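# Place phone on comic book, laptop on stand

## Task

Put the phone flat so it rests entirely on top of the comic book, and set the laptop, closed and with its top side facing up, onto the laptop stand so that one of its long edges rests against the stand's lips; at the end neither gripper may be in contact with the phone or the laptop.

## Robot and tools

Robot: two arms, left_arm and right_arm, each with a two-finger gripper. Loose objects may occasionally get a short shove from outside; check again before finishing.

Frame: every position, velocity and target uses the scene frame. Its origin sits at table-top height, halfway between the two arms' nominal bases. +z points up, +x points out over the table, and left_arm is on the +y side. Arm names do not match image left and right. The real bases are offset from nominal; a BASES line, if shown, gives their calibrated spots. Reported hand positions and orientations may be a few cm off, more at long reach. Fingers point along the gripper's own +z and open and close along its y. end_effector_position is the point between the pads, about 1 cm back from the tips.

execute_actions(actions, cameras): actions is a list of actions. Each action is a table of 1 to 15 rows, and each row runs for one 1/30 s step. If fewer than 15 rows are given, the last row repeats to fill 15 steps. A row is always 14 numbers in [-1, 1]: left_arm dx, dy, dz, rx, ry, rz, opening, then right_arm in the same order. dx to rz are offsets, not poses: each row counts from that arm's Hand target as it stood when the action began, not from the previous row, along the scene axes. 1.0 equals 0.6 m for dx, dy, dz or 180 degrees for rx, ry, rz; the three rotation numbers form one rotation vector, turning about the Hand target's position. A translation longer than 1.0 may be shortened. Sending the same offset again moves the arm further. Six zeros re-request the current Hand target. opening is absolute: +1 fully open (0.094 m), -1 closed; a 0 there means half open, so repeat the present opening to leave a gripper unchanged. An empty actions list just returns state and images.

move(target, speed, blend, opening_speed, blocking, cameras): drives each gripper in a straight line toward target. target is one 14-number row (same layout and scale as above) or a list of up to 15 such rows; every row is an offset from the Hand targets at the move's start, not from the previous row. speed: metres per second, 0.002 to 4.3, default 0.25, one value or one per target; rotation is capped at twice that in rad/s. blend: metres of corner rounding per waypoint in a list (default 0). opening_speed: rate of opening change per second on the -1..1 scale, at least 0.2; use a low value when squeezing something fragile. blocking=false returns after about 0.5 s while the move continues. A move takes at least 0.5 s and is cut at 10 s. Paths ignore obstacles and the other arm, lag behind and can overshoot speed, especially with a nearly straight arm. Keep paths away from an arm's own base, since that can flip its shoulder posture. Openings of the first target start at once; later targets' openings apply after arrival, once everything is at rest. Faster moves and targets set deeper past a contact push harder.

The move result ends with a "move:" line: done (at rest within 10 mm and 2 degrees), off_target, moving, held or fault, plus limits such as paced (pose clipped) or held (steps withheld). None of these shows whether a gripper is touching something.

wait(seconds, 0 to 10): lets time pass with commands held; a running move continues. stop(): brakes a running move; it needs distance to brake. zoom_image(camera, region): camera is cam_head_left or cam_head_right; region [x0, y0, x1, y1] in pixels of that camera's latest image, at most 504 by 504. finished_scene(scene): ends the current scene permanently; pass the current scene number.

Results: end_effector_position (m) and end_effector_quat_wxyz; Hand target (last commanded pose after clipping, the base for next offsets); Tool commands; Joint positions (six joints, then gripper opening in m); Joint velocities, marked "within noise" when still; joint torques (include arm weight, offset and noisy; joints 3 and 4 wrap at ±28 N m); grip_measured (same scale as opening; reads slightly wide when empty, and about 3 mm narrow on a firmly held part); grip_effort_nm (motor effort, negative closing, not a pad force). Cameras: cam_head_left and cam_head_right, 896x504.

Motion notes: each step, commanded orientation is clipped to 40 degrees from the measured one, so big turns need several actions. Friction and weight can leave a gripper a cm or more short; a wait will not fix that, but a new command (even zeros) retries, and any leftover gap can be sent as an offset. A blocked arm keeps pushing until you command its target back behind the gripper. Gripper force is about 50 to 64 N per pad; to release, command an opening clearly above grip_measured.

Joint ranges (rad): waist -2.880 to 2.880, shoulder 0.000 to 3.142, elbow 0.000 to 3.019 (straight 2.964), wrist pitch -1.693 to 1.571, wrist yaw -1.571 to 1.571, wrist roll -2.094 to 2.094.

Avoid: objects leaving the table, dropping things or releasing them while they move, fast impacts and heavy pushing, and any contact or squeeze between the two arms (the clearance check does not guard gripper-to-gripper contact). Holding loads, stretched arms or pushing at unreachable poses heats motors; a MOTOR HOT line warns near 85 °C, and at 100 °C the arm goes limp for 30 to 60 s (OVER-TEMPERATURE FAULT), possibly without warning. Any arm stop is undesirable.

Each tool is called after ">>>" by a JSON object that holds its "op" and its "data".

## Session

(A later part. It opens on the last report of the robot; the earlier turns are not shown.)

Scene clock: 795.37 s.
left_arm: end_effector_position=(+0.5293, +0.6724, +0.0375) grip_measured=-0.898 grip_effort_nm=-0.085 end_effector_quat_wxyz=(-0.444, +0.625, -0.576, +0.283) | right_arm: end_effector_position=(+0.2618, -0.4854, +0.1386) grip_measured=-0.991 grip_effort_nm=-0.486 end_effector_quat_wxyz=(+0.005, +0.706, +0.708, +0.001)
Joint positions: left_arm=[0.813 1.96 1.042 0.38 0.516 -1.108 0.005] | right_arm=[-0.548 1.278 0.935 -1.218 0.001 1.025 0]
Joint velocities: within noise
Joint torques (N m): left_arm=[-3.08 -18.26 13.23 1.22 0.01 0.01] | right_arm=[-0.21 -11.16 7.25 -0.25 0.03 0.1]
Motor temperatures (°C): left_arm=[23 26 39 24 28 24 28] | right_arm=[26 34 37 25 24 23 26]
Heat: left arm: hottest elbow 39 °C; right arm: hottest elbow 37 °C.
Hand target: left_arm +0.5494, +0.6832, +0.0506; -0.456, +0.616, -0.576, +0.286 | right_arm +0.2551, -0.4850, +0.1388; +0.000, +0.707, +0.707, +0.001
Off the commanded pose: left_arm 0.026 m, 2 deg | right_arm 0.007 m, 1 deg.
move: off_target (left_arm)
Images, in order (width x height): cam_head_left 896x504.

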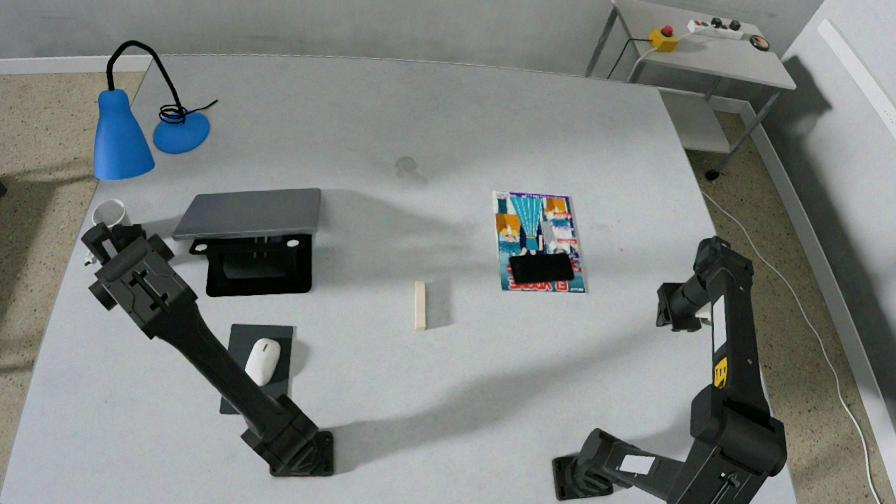

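>>> {"op": "move", "data": {"target": [[-0.365,0,0.03,0,0,0,-0.9,0,0,0,0,0,0,-1],[-0.365,-0.14,0.25,0,0,0,-0.9,0,0,0,0,0,0,-1],[-0.30,-0.255,0.22,0,0,0,0.2,0,0,0,0,0,0,-1],[-0.30,-0.255,0.12,0,0,0,0.2,0,0,0,0,0,0,-1]], "speed": 0.2}}

>>> {"op": "zoom_image", "data": {"camera": "cam_head_left", "region": [110, 180, 280, 310]}}

>>> {"op": "zoom_image", "data": {"camera": "cam_head_right", "region": [130, 180, 300, 310]}}

Scene clock: 803.50 s.
left_arm: end_effector_position=(+0.3660, +0.5338, +0.1243) grip_measured=+0.198 grip_effort_nm=0.134 end_effector_quat_wxyz=(-0.454, +0.618, -0.575, +0.284) | right_arm: end_effector_position=(+0.2618, -0.4854, +0.1386) grip_measured=-0.991 grip_effort_nm=-0.486 end_effector_quat_wxyz=(+0.005, +0.706, +0.708, +0.001)
Joint positions: left_arm=[0.907 1.3 0.486 0.271 0.598 -1.053 0.056] | right_arm=[-0.548 1.278 0.935 -1.218 0.001 1.025 0]
Joint velocities: within noise
Joint torques (N m): left_arm=[-2.37 -7.94 8.16 2.69 0.05 0] | right_arm=[-0.26 -11.22 7.27 -0.25 0.02 0.1]
Motor temperatures (°C): left_arm=[23 26 39 24 28 24 28] | right_arm=[26 34 37 25 24 23 26]
Heat: left arm: hottest elbow 39 °C; right arm: hottest elbow 37 °C.
Hand target: left_arm +0.3695, +0.5302, +0.1227; -0.456, +0.615, -0.576, +0.287 | right_arm +0.2551, -0.4850, +0.1388; +0.000, +0.707, +0.707, +0.001
Off the commanded pose: left_arm 0.005 m, 0 deg | right_arm 0.007 m, 1 deg.
move: done

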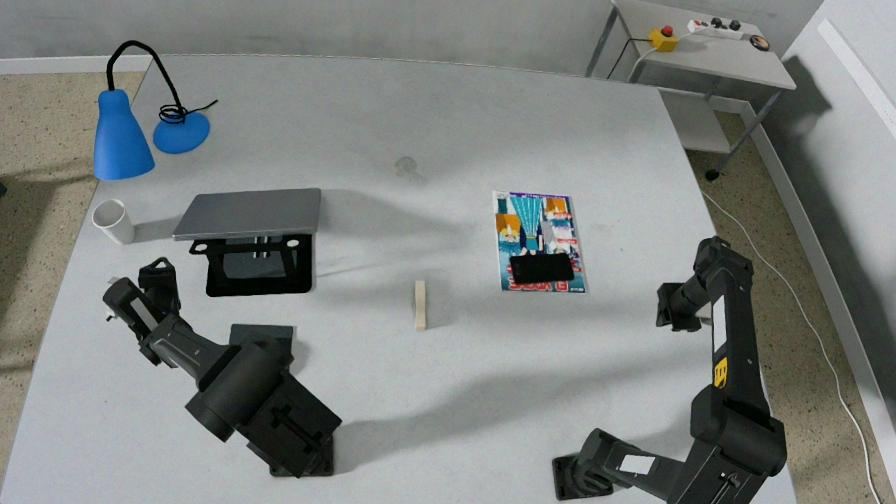

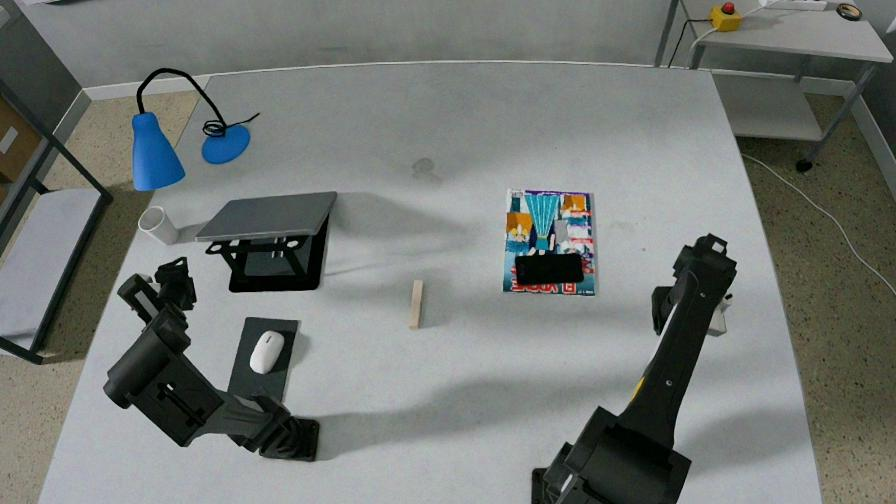

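Scaled by 2.965.

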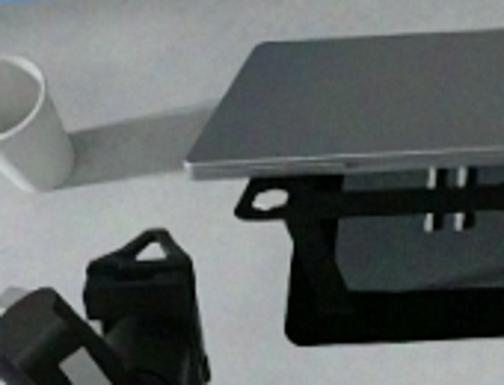

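Scaled by 2.965.

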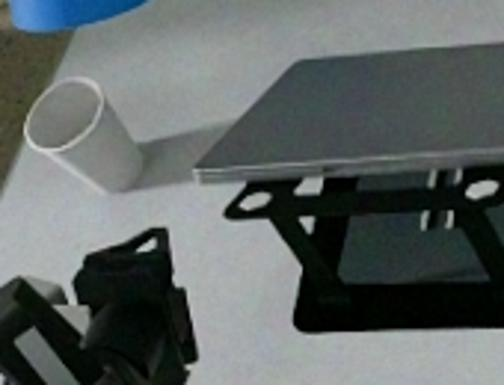

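>>> {"op": "move", "data": {"target": [[0.02,-0.03,0.025,0,0,0,0.5,0,0,0,0,0,0,-1],[0.158,-0.03,-0.043,0,0,0,0.5,0,0,0,0,0,0,-1]], "speed": 0.06}}

>>> {"op": "zoom_image", "data": {"camera": "cam_head_left", "region": [110, 180, 280, 310]}}

>>> {"op": "zoom_image", "data": {"camera": "cam_head_right", "region": [130, 180, 300, 310]}}

Scene clock: 811.27 s.
left_arm: end_effector_position=(+0.4371, +0.5122, +0.0957) grip_measured=+0.498 grip_effort_nm=0.110 end_effector_quat_wxyz=(-0.454, +0.630, -0.563, +0.282) | right_arm: end_effector_position=(+0.2618, -0.4854, +0.1386) grip_measured=-0.991 grip_effort_nm=-0.481 end_effector_quat_wxyz=(+0.005, +0.706, +0.708, +0.001)
Joint positions: left_arm=[0.692 1.476 0.529 0.466 0.39 -1.2 0.07] | right_arm=[-0.548 1.278 0.935 -1.218 0.001 1.025 0]
Joint velocities: within noise
Joint torques (N m): left_arm=[-4.72 -7.77 12.52 1.77 -0.18 0.2] | right_arm=[-0.21 -11.22 7.28 -0.25 0.03 0.09]
Motor temperatures (°C): left_arm=[23 26 38 24 28 24 28] | right_arm=[26 34 37 25 24 23 26]
Heat: left arm: hottest elbow 38 °C; right arm: hottest elbow 37 °C.
Hand target: left_arm +0.4642, +0.5121, +0.0967; -0.455, +0.616, -0.576, +0.287 | right_arm +0.2551, -0.4850, +0.1388; +0.000, +0.707, +0.707, +0.001
Off the commanded pose: left_arm 0.027 m, 2 deg | right_arm 0.007 m, 1 deg.
move: off_target (left_arm)

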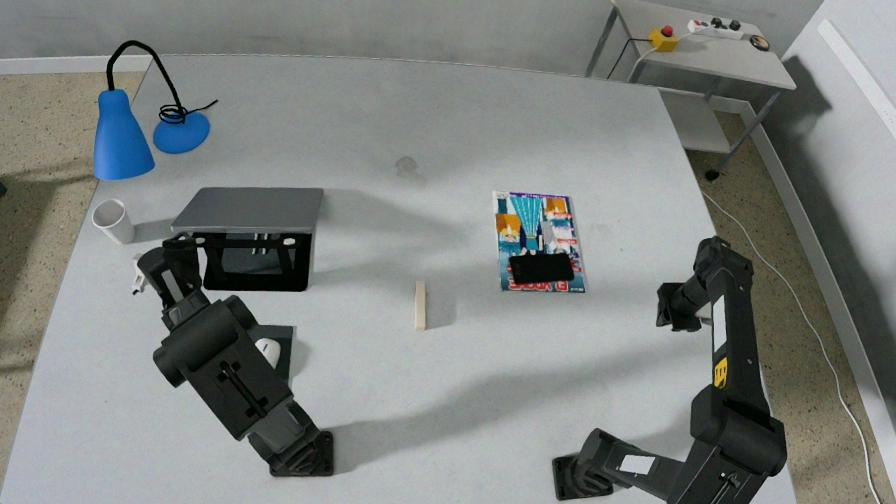

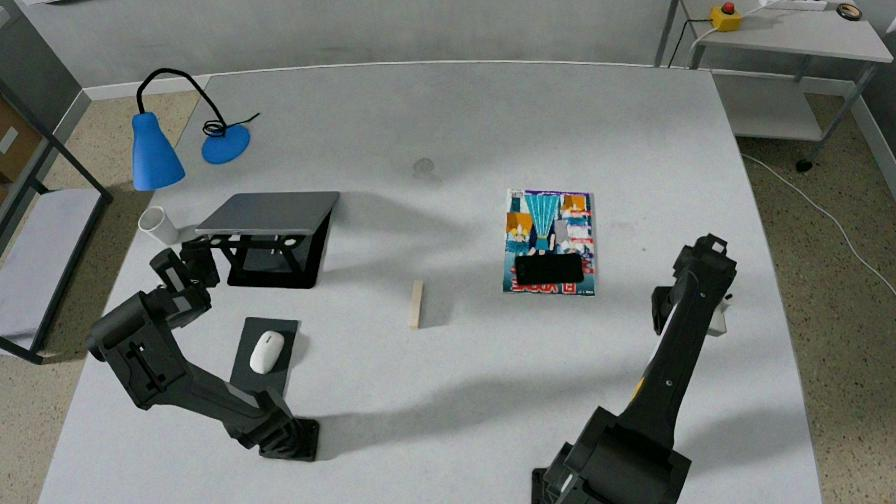

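Scaled by 2.965.

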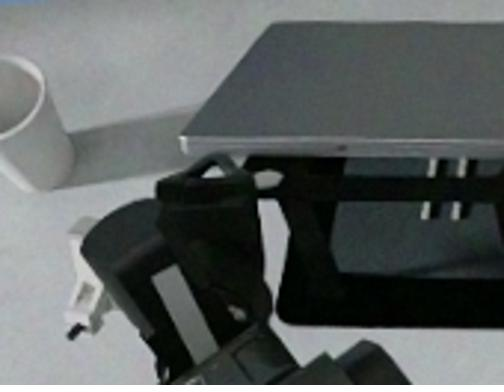

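Scaled by 2.965.

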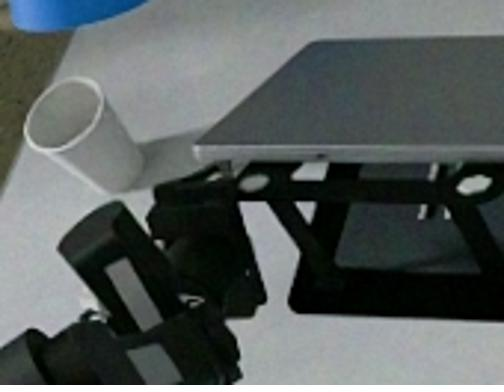

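>>> {"op": "move", "data": {"target": [[-0.13,0,0.0,0,0,0,0.5,0,0,0,0,0,0,-1],[-0.13,0,0.17,0,0,0,0.5,0,0,0,0,0,0,-1],[-0.11,0,0.12,0,0,0,0.5,0,0,0,0,0,0,-1],[0.016,0,0.055,0,0,0,0.5,0,0,0,0,0,0,-1]], "speed": 0.06}}

>>> {"op": "zoom_image", "data": {"camera": "cam_head_left", "region": [110, 180, 280, 310]}}

>>> {"op": "zoom_image", "data": {"camera": "cam_head_right", "region": [130, 180, 300, 310]}}

Scene clock: 821.63 s.
left_arm: end_effector_position=(+0.4411, +0.5006, +0.1069) grip_measured=+0.498 grip_effort_nm=0.095 end_effector_quat_wxyz=(-0.431, +0.635, -0.578, +0.278) | right_arm: end_effector_position=(+0.2618, -0.4854, +0.1386) grip_measured=-0.991 grip_effort_nm=-0.486 end_effector_quat_wxyz=(+0.005, +0.706, +0.708, +0.001)
Joint positions: left_arm=[0.665 1.413 0.555 0.323 0.378 -1.189 0.07] | right_arm=[-0.548 1.278 0.935 -1.218 0.001 1.025 0]
Joint velocities: within noise
Joint torques (N m): left_arm=[-3.84 -8.29 14.83 2.93 -0.19 -0.04] | right_arm=[-0.09 -11.28 7.24 -0.23 0.02 0.09]
Motor temperatures (°C): left_arm=[23 26 39 24 28 24 28] | right_arm=[26 34 37 25 24 23 26]
Heat: left arm: hottest elbow 39 °C; right arm: hottest elbow 37 °C.
Hand target: left_arm +0.4739, +0.5120, +0.1296; -0.455, +0.616, -0.576, +0.287 | right_arm +0.2551, -0.4850, +0.1388; +0.000, +0.707, +0.707, +0.001
Off the commanded pose: left_arm 0.042 m, 4 deg | right_arm 0.007 m, 1 deg.
move: off_target (left_arm)

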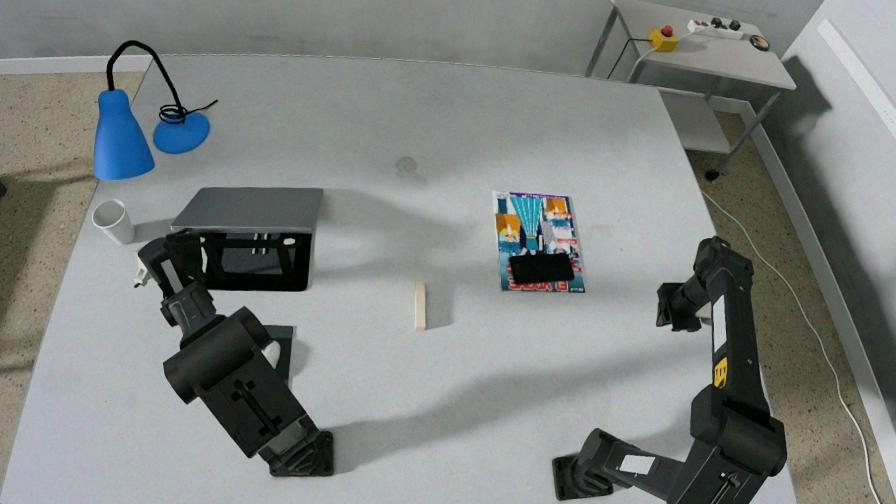

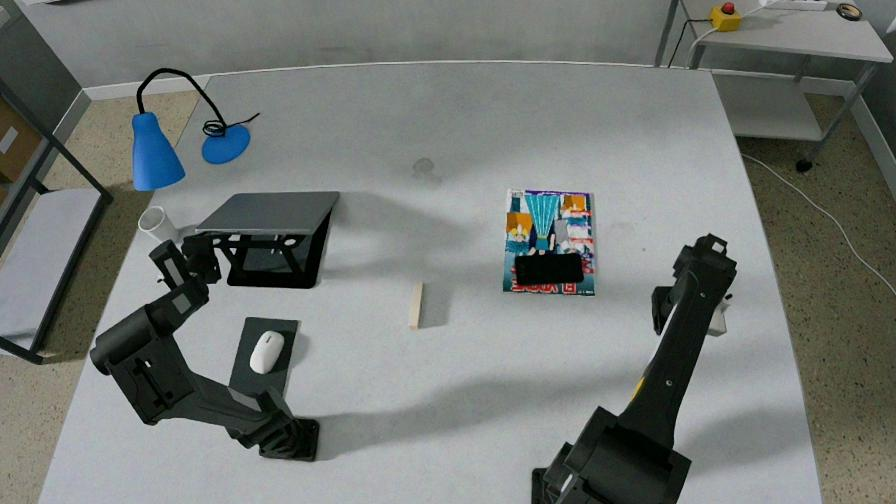

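Scaled by 2.965.

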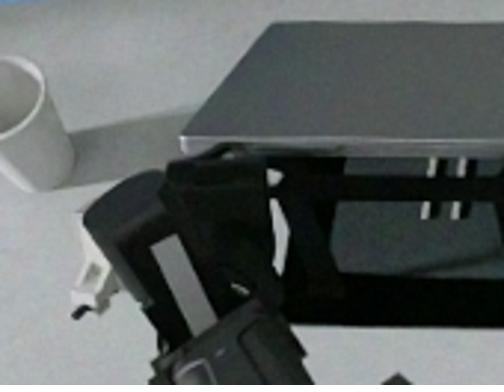

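Scaled by 2.965.

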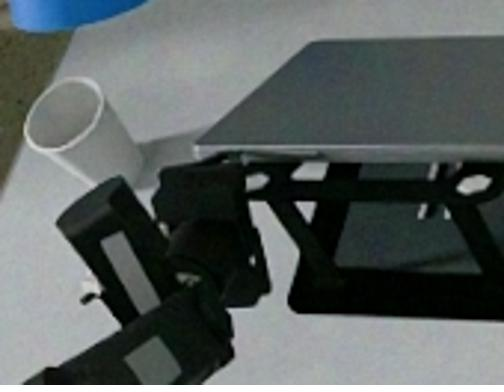

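>>> {"op": "move", "data": {"target": [[-0.13,0.015,0.0,0,0,0,0.5,0,0,0,0,0,0,-1],[-0.13,0.015,0.13,0,0,0,0.5,0,0,0,0,0,0,-1],[0.0,0.015,0.09,0,0,0,0.5,0,0,0,0,0,0,-1]], "speed": 0.06}}

>>> {"op": "zoom_image", "data": {"camera": "cam_head_left", "region": [110, 180, 280, 310]}}

>>> {"op": "zoom_image", "data": {"camera": "cam_head_right", "region": [130, 180, 300, 310]}}

Scene clock: 829.40 s.
left_arm: end_effector_position=(+0.4473, +0.5081, +0.1521) grip_measured=+0.498 grip_effort_nm=0.095 end_effector_quat_wxyz=(-0.426, +0.636, -0.580, +0.279) | right_arm: end_effector_position=(+0.2618, -0.4854, +0.1386) grip_measured=-0.991 grip_effort_nm=-0.486 end_effector_quat_wxyz=(+0.005, +0.706, +0.708, +0.001)
Joint positions: left_arm=[0.673 1.321 0.64 0.132 0.391 -1.182 0.07] | right_arm=[-0.548 1.278 0.935 -1.218 0.001 1.025 0]
Joint velocities: within noise
Joint torques (N m): left_arm=[-1.85 -9.88 15.75 2.59 -0.04 -0.03] | right_arm=[-0.21 -11.28 7.27 -0.24 0.02 0.09]
Motor temperatures (°C): left_arm=[23 26 40 24 28 24 28] | right_arm=[26 34 37 25 24 23 26]
Heat: left arm: hottest elbow 40 °C; right arm: hottest elbow 37 °C.
Hand target: left_arm +0.4738, +0.5212, +0.1838; -0.456, +0.616, -0.576, +0.287 | right_arm +0.2551, -0.4850, +0.1388; +0.000, +0.707, +0.707, +0.001
Off the commanded pose: left_arm 0.043 m, 4 deg | right_arm 0.007 m, 1 deg.
move: off_target (left_arm)

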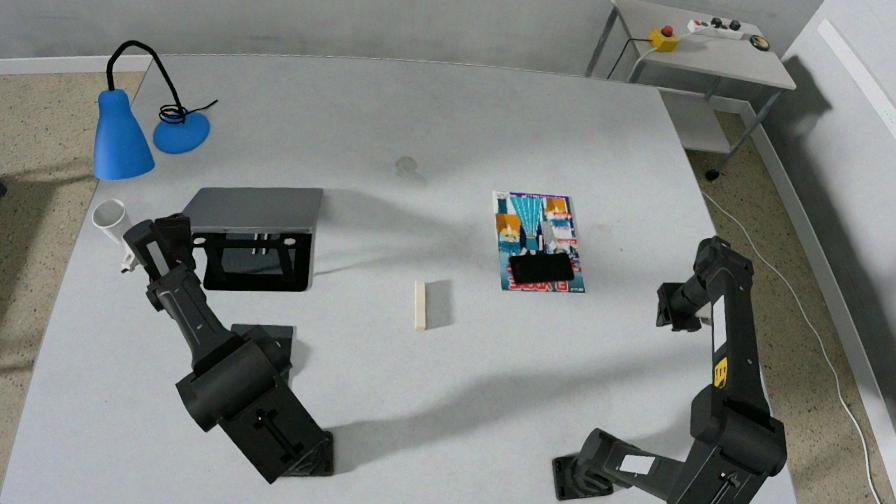

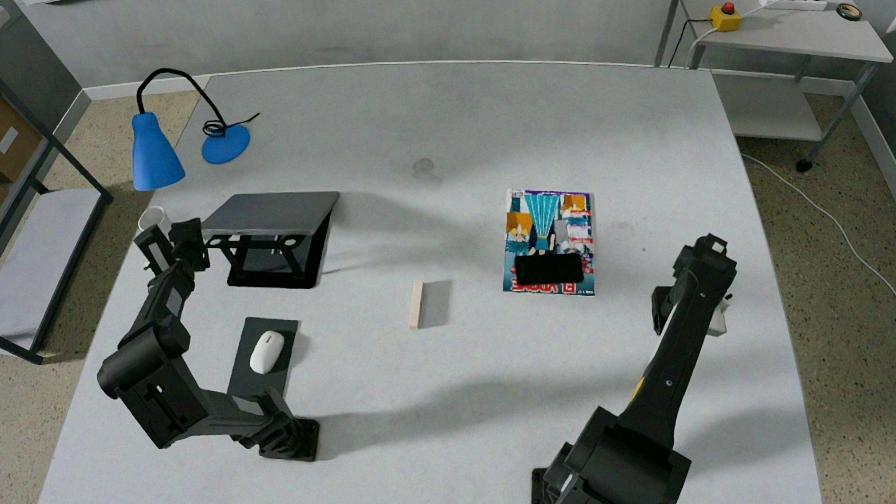

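Scaled by 2.965.

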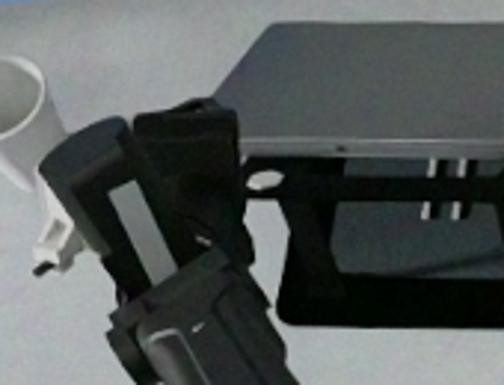

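Scaled by 2.965.

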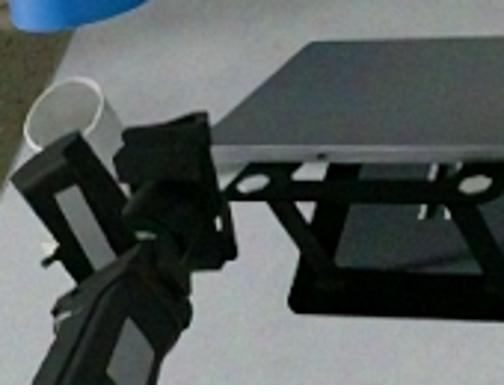

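>>> {"op": "move", "data": {"target": [[0.0,-0.018,-0.065,0,0,0,0.5,0,0,0,0,0,0,-1]], "speed": 0.06}}

>>> {"op": "zoom_image", "data": {"camera": "cam_head_left", "region": [110, 180, 280, 310]}}

>>> {"op": "zoom_image", "data": {"camera": "cam_head_right", "region": [130, 180, 300, 310]}}

Scene clock: 838.67 s.
left_arm: end_effector_position=(+0.4660, +0.5130, +0.1419) grip_measured=+0.498 grip_effort_nm=0.100 end_effector_quat_wxyz=(-0.450, +0.622, -0.576, +0.281) | right_arm: end_effector_position=(+0.2618, -0.4854, +0.1386) grip_measured=-0.991 grip_effort_nm=-0.481 end_effector_quat_wxyz=(+0.005, +0.706, +0.708, +0.001)
Joint positions: left_arm=[0.65 1.401 0.64 0.274 0.37 -1.193 0.07] | right_arm=[-0.548 1.278 0.935 -1.218 0.001 1.025 0]
Joint velocities: within noise
Joint torques (N m): left_arm=[-2.37 -10.75 9.77 2.35 -0.06 0] | right_arm=[-0.26 -11.22 7.27 -0.25 0.02 0.09]
Motor temperatures (°C): left_arm=[23 26 41 24 28 24 28] | right_arm=[26 34 37 25 24 23 26]
Heat: left arm: hottest elbow 41 °C; right arm: hottest elbow 37 °C.
Hand target: left_arm +0.4739, +0.5103, +0.1447; -0.455, +0.616, -0.576, +0.287 | right_arm +0.2551, -0.4850, +0.1388; +0.000, +0.707, +0.707, +0.001
Off the commanded pose: left_arm 0.009 m, 1 deg | right_arm 0.007 m, 1 deg.
move: done

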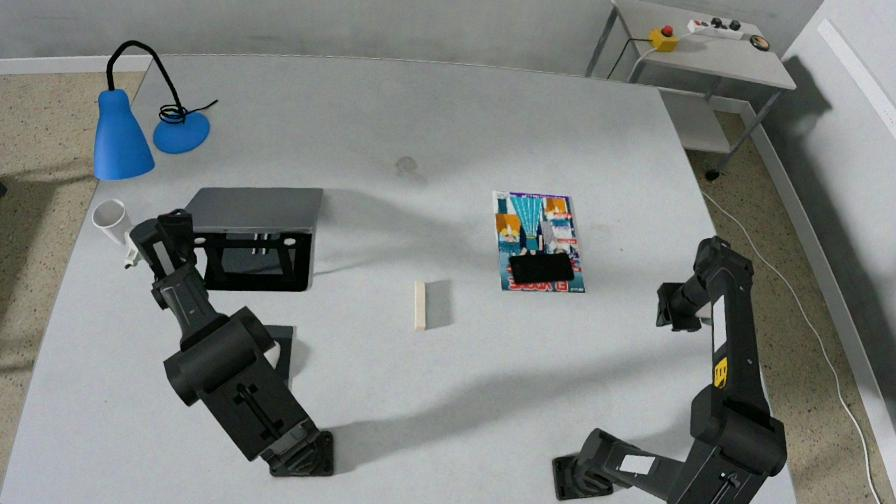

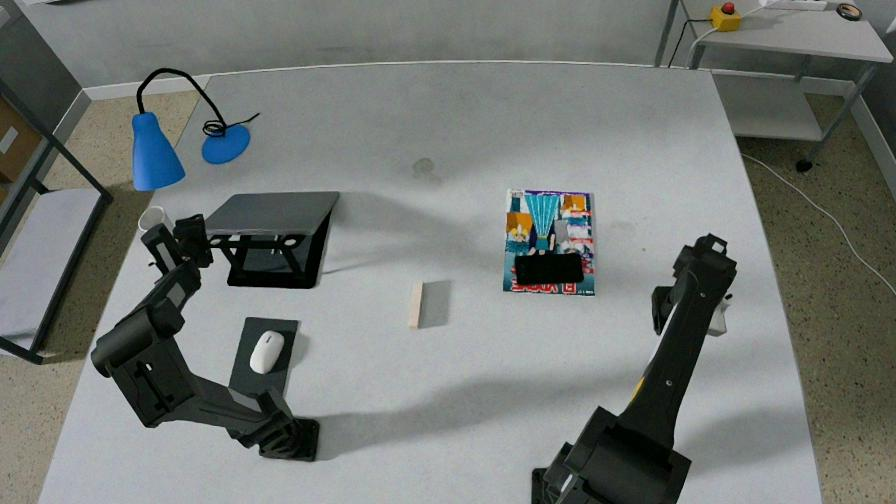

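Scaled by 2.965.

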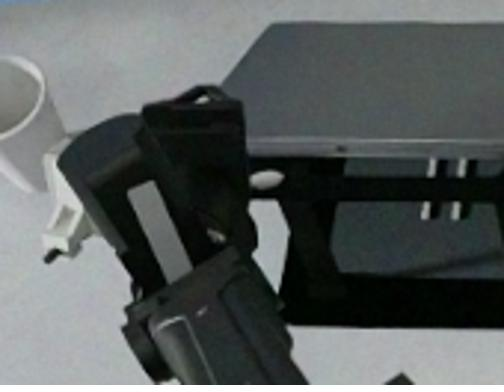

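Scaled by 2.965.

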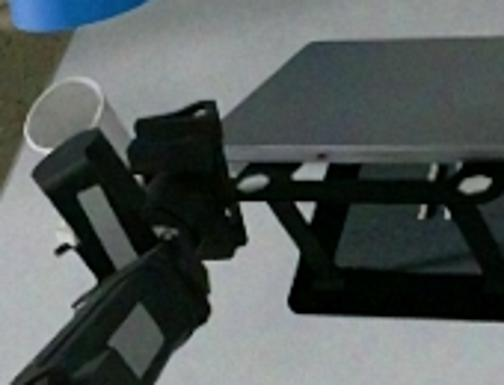

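>>> {"op": "move", "data": {"target": [[-0.01,0.0,-0.025,0,0,0,0.5,0,0,0,0,0,0,-1]], "speed": 0.06, "cameras": []}}

>>> {"op": "move", "data": {"target": [[0.0,0.0,0,0,0,0,-0.9,0,0,0,0,0,0,-1]], "opening_speed": 0.4}}

>>> {"op": "zoom_image", "data": {"camera": "cam_head_left", "region": [150, 170, 340, 310]}}

>>> {"op": "zoom_image", "data": {"camera": "cam_head_right", "region": [170, 170, 360, 310]}}

Scene clock: 844.40 s.
left_arm: end_effector_position=(+0.4674, +0.5137, +0.1372) grip_measured=+0.499 grip_effort_nm=0.095 end_effector_quat_wxyz=(-0.458, +0.616, -0.575, +0.284) | right_arm: end_effector_position=(+0.2618, -0.4854, +0.1386) grip_measured=-0.991 grip_effort_nm=-0.481 end_effector_quat_wxyz=(+0.005, +0.706, +0.708, +0.001)
Joint positions: left_arm=[0.65 1.423 0.629 0.327 0.372 -1.193 0.07] | right_arm=[-0.548 1.278 0.935 -1.218 0.001 1.025 0]
Joint velocities: within noise
Joint torques (N m): left_arm=[-2.14 -10.4 7.92 2.44 0.17 0.04] | right_arm=[-0.21 -11.28 7.27 -0.24 0.02 0.09]
Motor temperatures (°C): left_arm=[23 26 41 24 28 24 28] | right_arm=[26 34 37 25 24 23 26]
Heat: left arm: hottest elbow 41 °C; right arm: hottest elbow 37 °C.
Hand target: left_arm +0.4679, +0.5103, +0.1298; -0.456, +0.616, -0.576, +0.287 | right_arm +0.2551, -0.4850, +0.1388; +0.000, +0.707, +0.707, +0.001
Off the commanded pose: left_arm 0.008 m, 0 deg | right_arm 0.007 m, 1 deg.
move: done
No camera images: "cameras" was empty.

Scene clock: 848.10 s.
left_arm: end_effector_position=(+0.4639, +0.5129, +0.1306) grip_measured=-0.665 grip_effort_nm=-1.004 end_effector_quat_wxyz=(-0.454, +0.621, -0.573, +0.282) | right_arm: end_effector_position=(+0.2618, -0.4854, +0.1386) grip_measured=-0.991 grip_effort_nm=-0.486 end_effector_quat_wxyz=(+0.005, +0.706, +0.708, +0.001)
Joint positions: left_arm=[0.652 1.428 0.618 0.332 0.369 -1.197 0.016] | right_arm=[-0.548 1.278 0.935 -1.218 0.001 1.025 0]
Joint velocities: within noise
Joint torques (N m): left_arm=[-1.67 -10.99 8.77 2.44 0.31 0.07] | right_arm=[-0.32 -11.22 7.28 -0.25 0.02 0.09]
Motor temperatures (°C): left_arm=[23 26 40 24 28 24 28] | right_arm=[26 34 37 25 24 23 26]
Heat: left arm: hottest elbow 40 °C; right arm: hottest elbow 37 °C.
Hand target: left_arm +0.4677, +0.5104, +0.1297; -0.455, +0.616, -0.576, +0.287 | right_arm +0.2551, -0.4850, +0.1388; +0.000, +0.707, +0.707, +0.001
Off the commanded pose: left_arm 0.005 m, 1 deg | right_arm 0.007 m, 1 deg.
move: done

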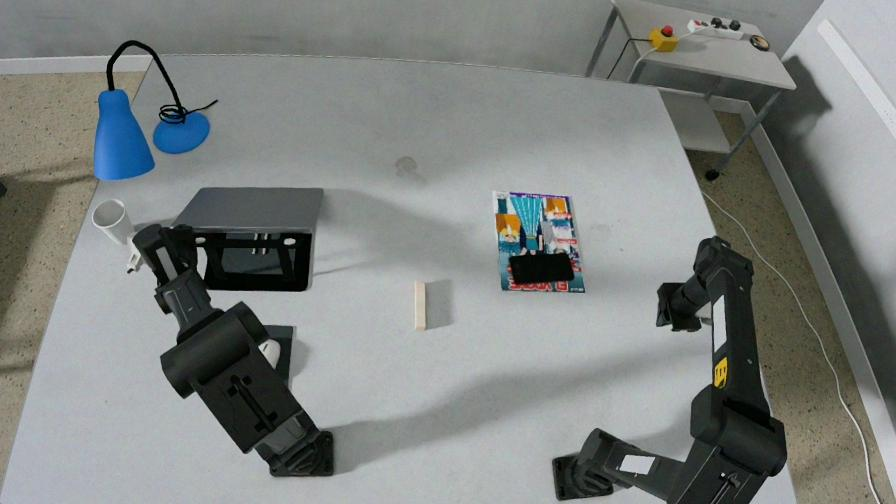

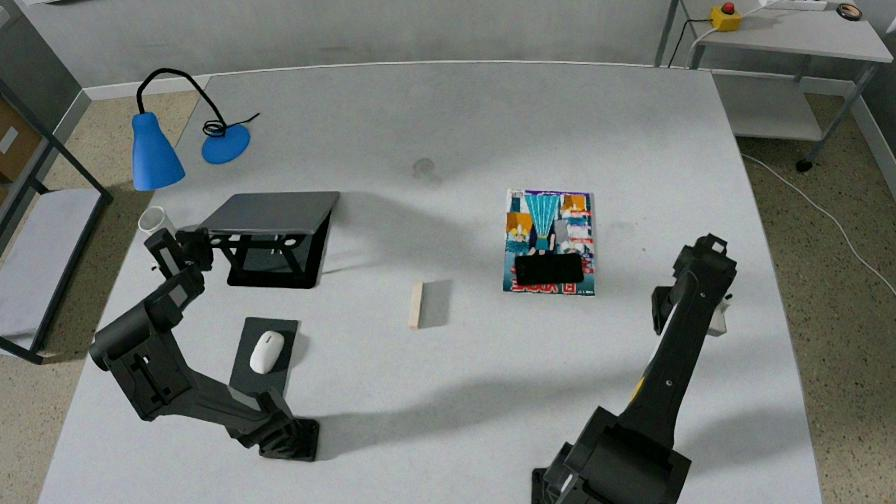

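Scaled by 2.653.

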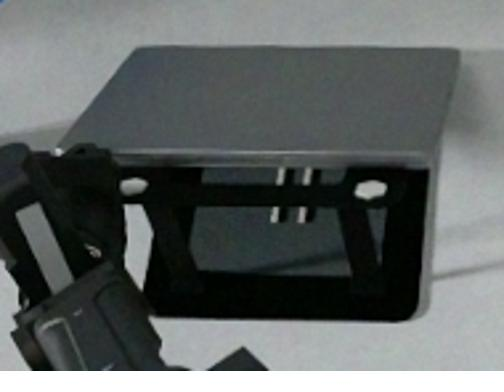

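Scaled by 2.653.

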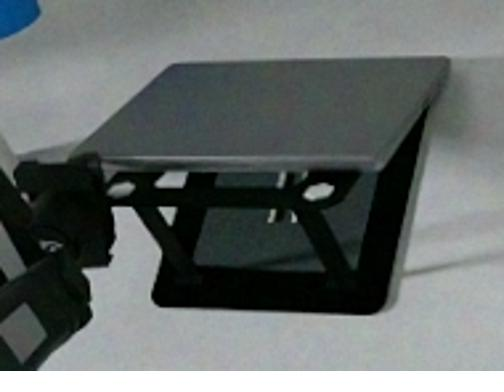

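>>> {"op": "move", "data": {"target": [[0.0,0.0,0.1,0,0,0,-0.9,0,0,0,0,0,0,-1]], "speed": 0.05}}

>>> {"op": "zoom_image", "data": {"camera": "cam_head_left", "region": [150, 170, 340, 310]}}

>>> {"op": "zoom_image", "data": {"camera": "cam_head_right", "region": [170, 170, 360, 310]}}

Scene clock: 852.23 s.
left_arm: end_effector_position=(+0.4474, +0.5006, +0.1359) grip_measured=-0.666 grip_effort_nm=-1.009 end_effector_quat_wxyz=(-0.419, +0.639, -0.585, +0.270) | right_arm: end_effector_position=(+0.2618, -0.4854, +0.1386) grip_measured=-0.991 grip_effort_nm=-0.486 end_effector_quat_wxyz=(+0.005, +0.706, +0.708, +0.001)
Joint positions: left_arm=[0.652 1.341 0.618 0.156 0.364 -1.179 0.016] | right_arm=[-0.548 1.278 0.935 -1.218 0.001 1.025 0]
Joint velocities: within noise
Joint torques (N m): left_arm=[-1.79 -14.97 15.56 1.02 0.57 -0.12] | right_arm=[-0.26 -11.22 7.25 -0.24 0.02 0.09]
Motor temperatures (°C): left_arm=[23 26 40 24 28 24 28] | right_arm=[26 34 37 25 24 23 26]
Heat: left arm: hottest elbow 40 °C; right arm: hottest elbow 37 °C.
Hand target: left_arm +0.4677, +0.5103, +0.1897; -0.455, +0.616, -0.576, +0.287 | right_arm +0.2551, -0.4850, +0.1388; +0.000, +0.707, +0.707, +0.001
Off the commanded pose: left_arm 0.058 m, 5 deg | right_arm 0.007 m, 1 deg.
move: off_target (left_arm)

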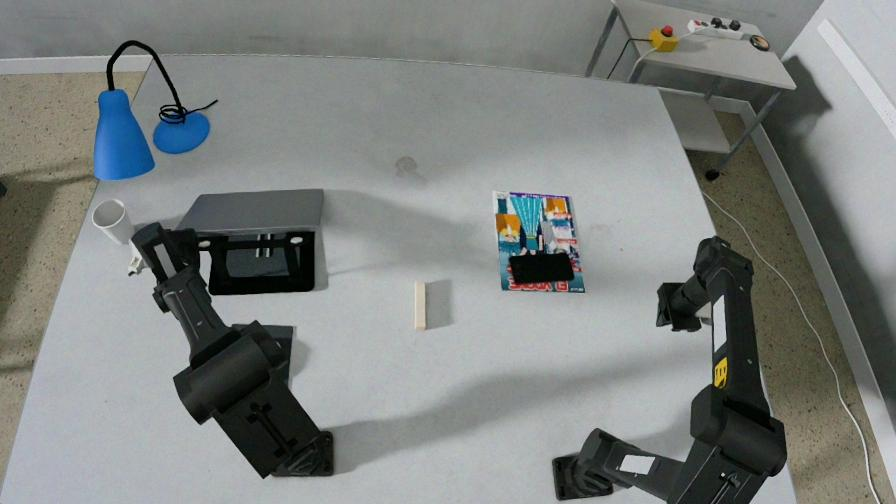

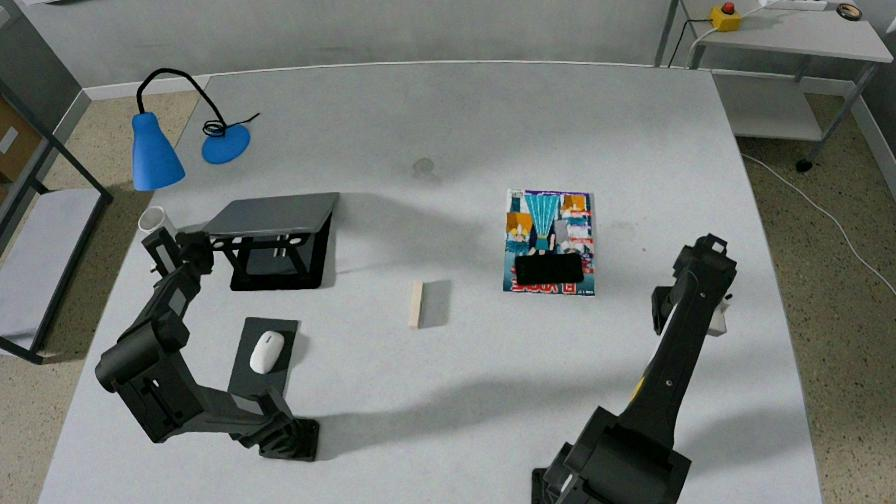

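Scaled by 2.653.

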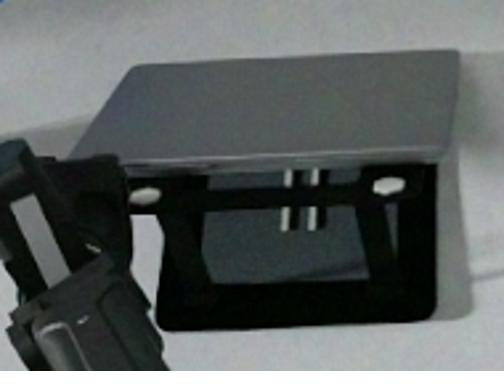

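Scaled by 2.653.

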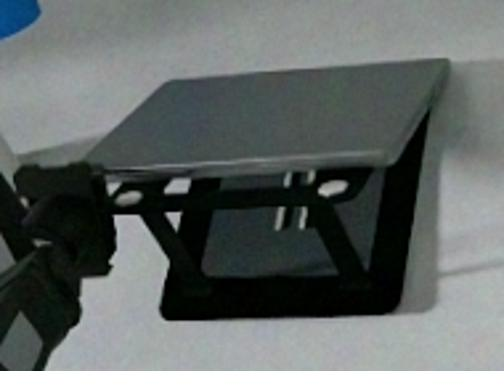

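>>> {"op": "move", "data": {"target": [[0.0,0.0,-0.1,0,0,0,-0.9,0,0,0,0,0,0,-1]], "speed": 0.05, "cameras": []}}

>>> {"op": "move", "data": {"target": [[0.0,0.0,0,0,0,0,0.5,0,0,0,0,0,0,-1]], "opening_speed": 0.6}}

>>> {"op": "move", "data": {"target": [[-0.13,0.0,0.07,0,0,0,0.5,0,0,0,0,0,0,-1],[-0.15,0.02,0.14,-0.03,0,-0.065,0.5,0,0,0,0,0,0,-1]], "speed": 0.08}}

>>> {"op": "zoom_image", "data": {"camera": "cam_head_left", "region": [90, 170, 280, 310]}}

>>> {"op": "zoom_image", "data": {"camera": "cam_head_right", "region": [110, 170, 300, 310]}}

Scene clock: 872.90 s.
left_arm: end_effector_position=(+0.4629, +0.5098, +0.1302) grip_measured=-0.667 grip_effort_nm=-1.009 end_effector_quat_wxyz=(-0.447, +0.621, -0.577, +0.285) | right_arm: end_effector_position=(+0.2618, -0.4854, +0.1386) grip_measured=-0.991 grip_effort_nm=-0.481 end_effector_quat_wxyz=(+0.005, +0.706, +0.708, +0.001)
Joint positions: left_arm=[0.652 1.421 0.618 0.312 0.38 -1.195 0.016] | right_arm=[-0.548 1.278 0.935 -1.218 0.001 1.025 0]
Joint velocities: within noise
Joint torques (N m): left_arm=[-1.67 -10.11 8.96 3.29 -0.11 0.09] | right_arm=[-0.15 -11.28 7.28 -0.24 0.02 0.09]
Motor temperatures (°C): left_arm=[23 27 42 24 28 24 29] | right_arm=[26 34 37 25 24 23 26]
Heat: left arm: hottest elbow 42 °C; right arm: hottest elbow 37 °C.
Hand target: left_arm +0.4677, +0.5104, +0.1297; -0.456, +0.616, -0.576, +0.286 | right_arm +0.2551, -0.4850, +0.1388; +0.000, +0.707, +0.707, +0.001
Off the commanded pose: left_arm 0.005 m, 1 deg | right_arm 0.007 m, 1 deg.
move: done
No camera images: "cameras" was empty.

Scene clock: 875.60 s.
left_arm: end_effector_position=(+0.4638, +0.5108, +0.1303) grip_measured=+0.497 grip_effort_nm=0.134 end_effector_quat_wxyz=(-0.450, +0.620, -0.576, +0.285) | right_arm: end_effector_position=(+0.2618, -0.4854, +0.1386) grip_measured=-0.991 grip_effort_nm=-0.486 end_effector_quat_wxyz=(+0.005, +0.706, +0.708, +0.001)
Joint positions: left_arm=[0.652 1.425 0.618 0.324 0.379 -1.196 0.07] | right_arm=[-0.548 1.278 0.935 -1.218 0.001 1.025 0]
Joint velocities: within noise
Joint torques (N m): left_arm=[-2.55 -9.99 8.84 2.8 -0.04 0.02] | right_arm=[-0.21 -11.22 7.24 -0.24 0.02 0.08]
Motor temperatures (°C): left_arm=[23 27 41 24 28 24 28] | right_arm=[26 34 37 25 24 23 26]
Heat: left arm: hottest elbow 41 °C; right arm: hottest elbow 37 °C.
Hand target: left_arm +0.4678, +0.5103, +0.1297; -0.455, +0.616, -0.576, +0.287 | right_arm +0.2551, -0.4850, +0.1388; +0.000, +0.707, +0.707, +0.001
Off the commanded pose: left_arm 0.004 m, 1 deg | right_arm 0.007 m, 1 deg.
move: done

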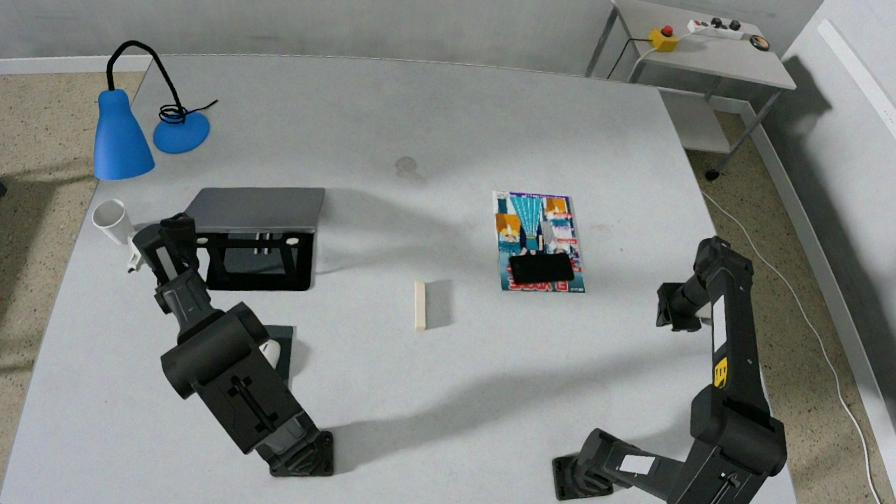

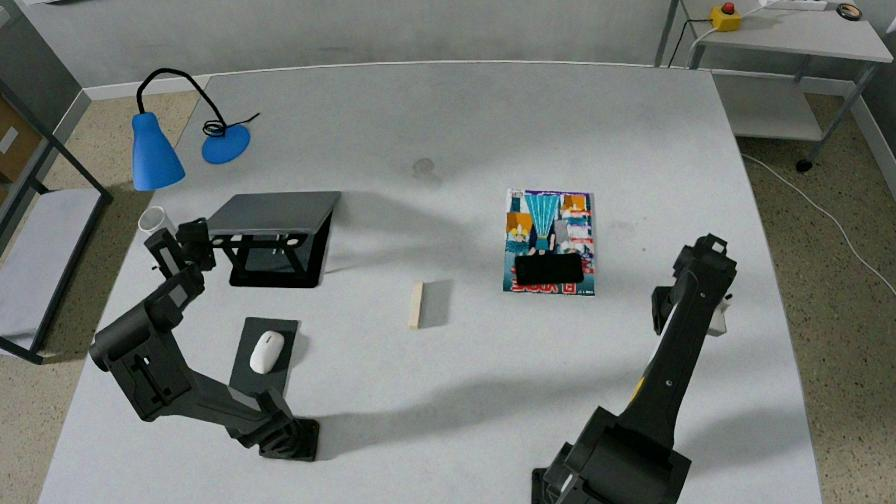

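Scene clock: 878.90 s.
left_arm: end_effector_position=(+0.3684, +0.4997, +0.1809) grip_measured=+0.498 grip_effort_nm=0.129 end_effector_quat_wxyz=(-0.365, +0.590, -0.620, +0.366) | right_arm: end_effector_position=(+0.2618, -0.4854, +0.1386) grip_measured=-0.991 grip_effort_nm=-0.481 end_effector_quat_wxyz=(+0.005, +0.706, +0.708, +0.001)
Joint positions: left_arm=[0.925 1.173 0.64 -0.225 0.827 -0.94 0.07] | right_arm=[-0.548 1.278 0.935 -1.218 0.001 1.025 0]
Joint velocities: within noise
Joint torques (N m): left_arm=[-0.5 -9.11 16.77 1.2 0.38 0.16] | right_arm=[-0.21 -11.28 7.27 -0.24 0.02 0.09]
Motor temperatures (°C): left_arm=[23 27 41 24 28 24 28] | right_arm=[26 34 37 25 24 23 26]
Heat: left arm: hottest elbow 41 °C; right arm: hottest elbow 37 °C.
Hand target: left_arm +0.3778, +0.5223, +0.2137; -0.394, +0.574, -0.621, +0.358 | right_arm +0.2551, -0.4850, +0.1388; +0.000, +0.707, +0.707, +0.001
Off the commanded pose: left_arm 0.041 m, 4 deg | right_arm 0.007 m, 1 deg.
move: off_target (left_arm)

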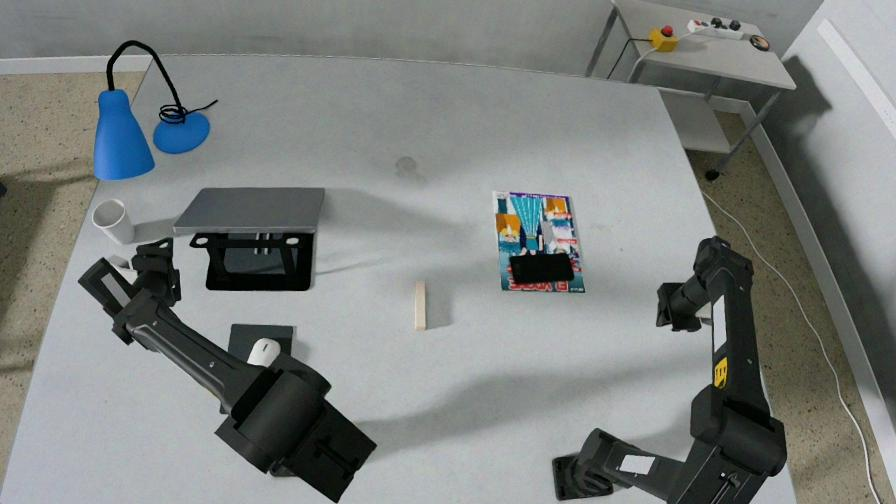

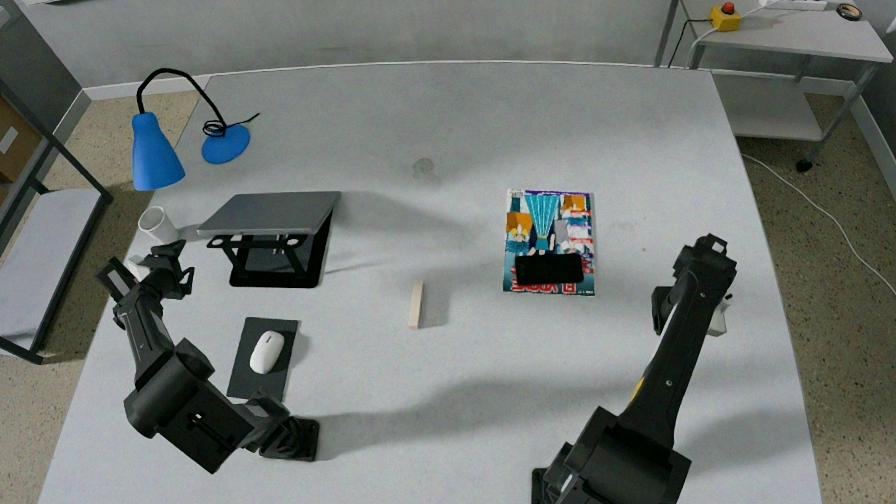

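Scaled by 2.653.

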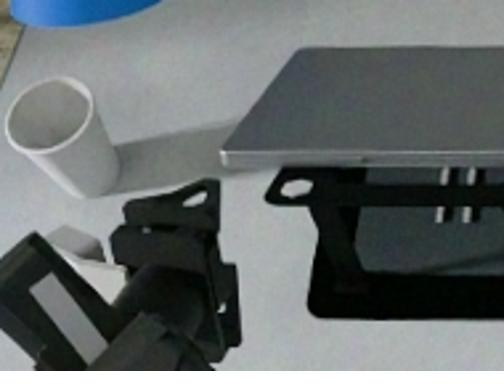

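Scaled by 2.653.

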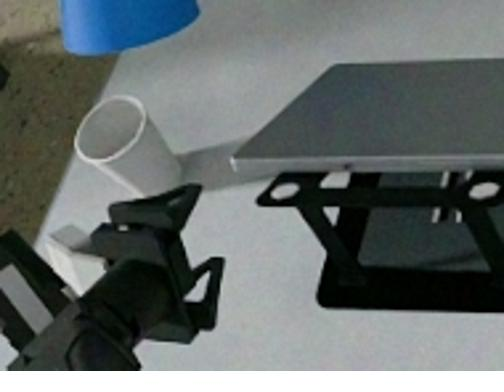

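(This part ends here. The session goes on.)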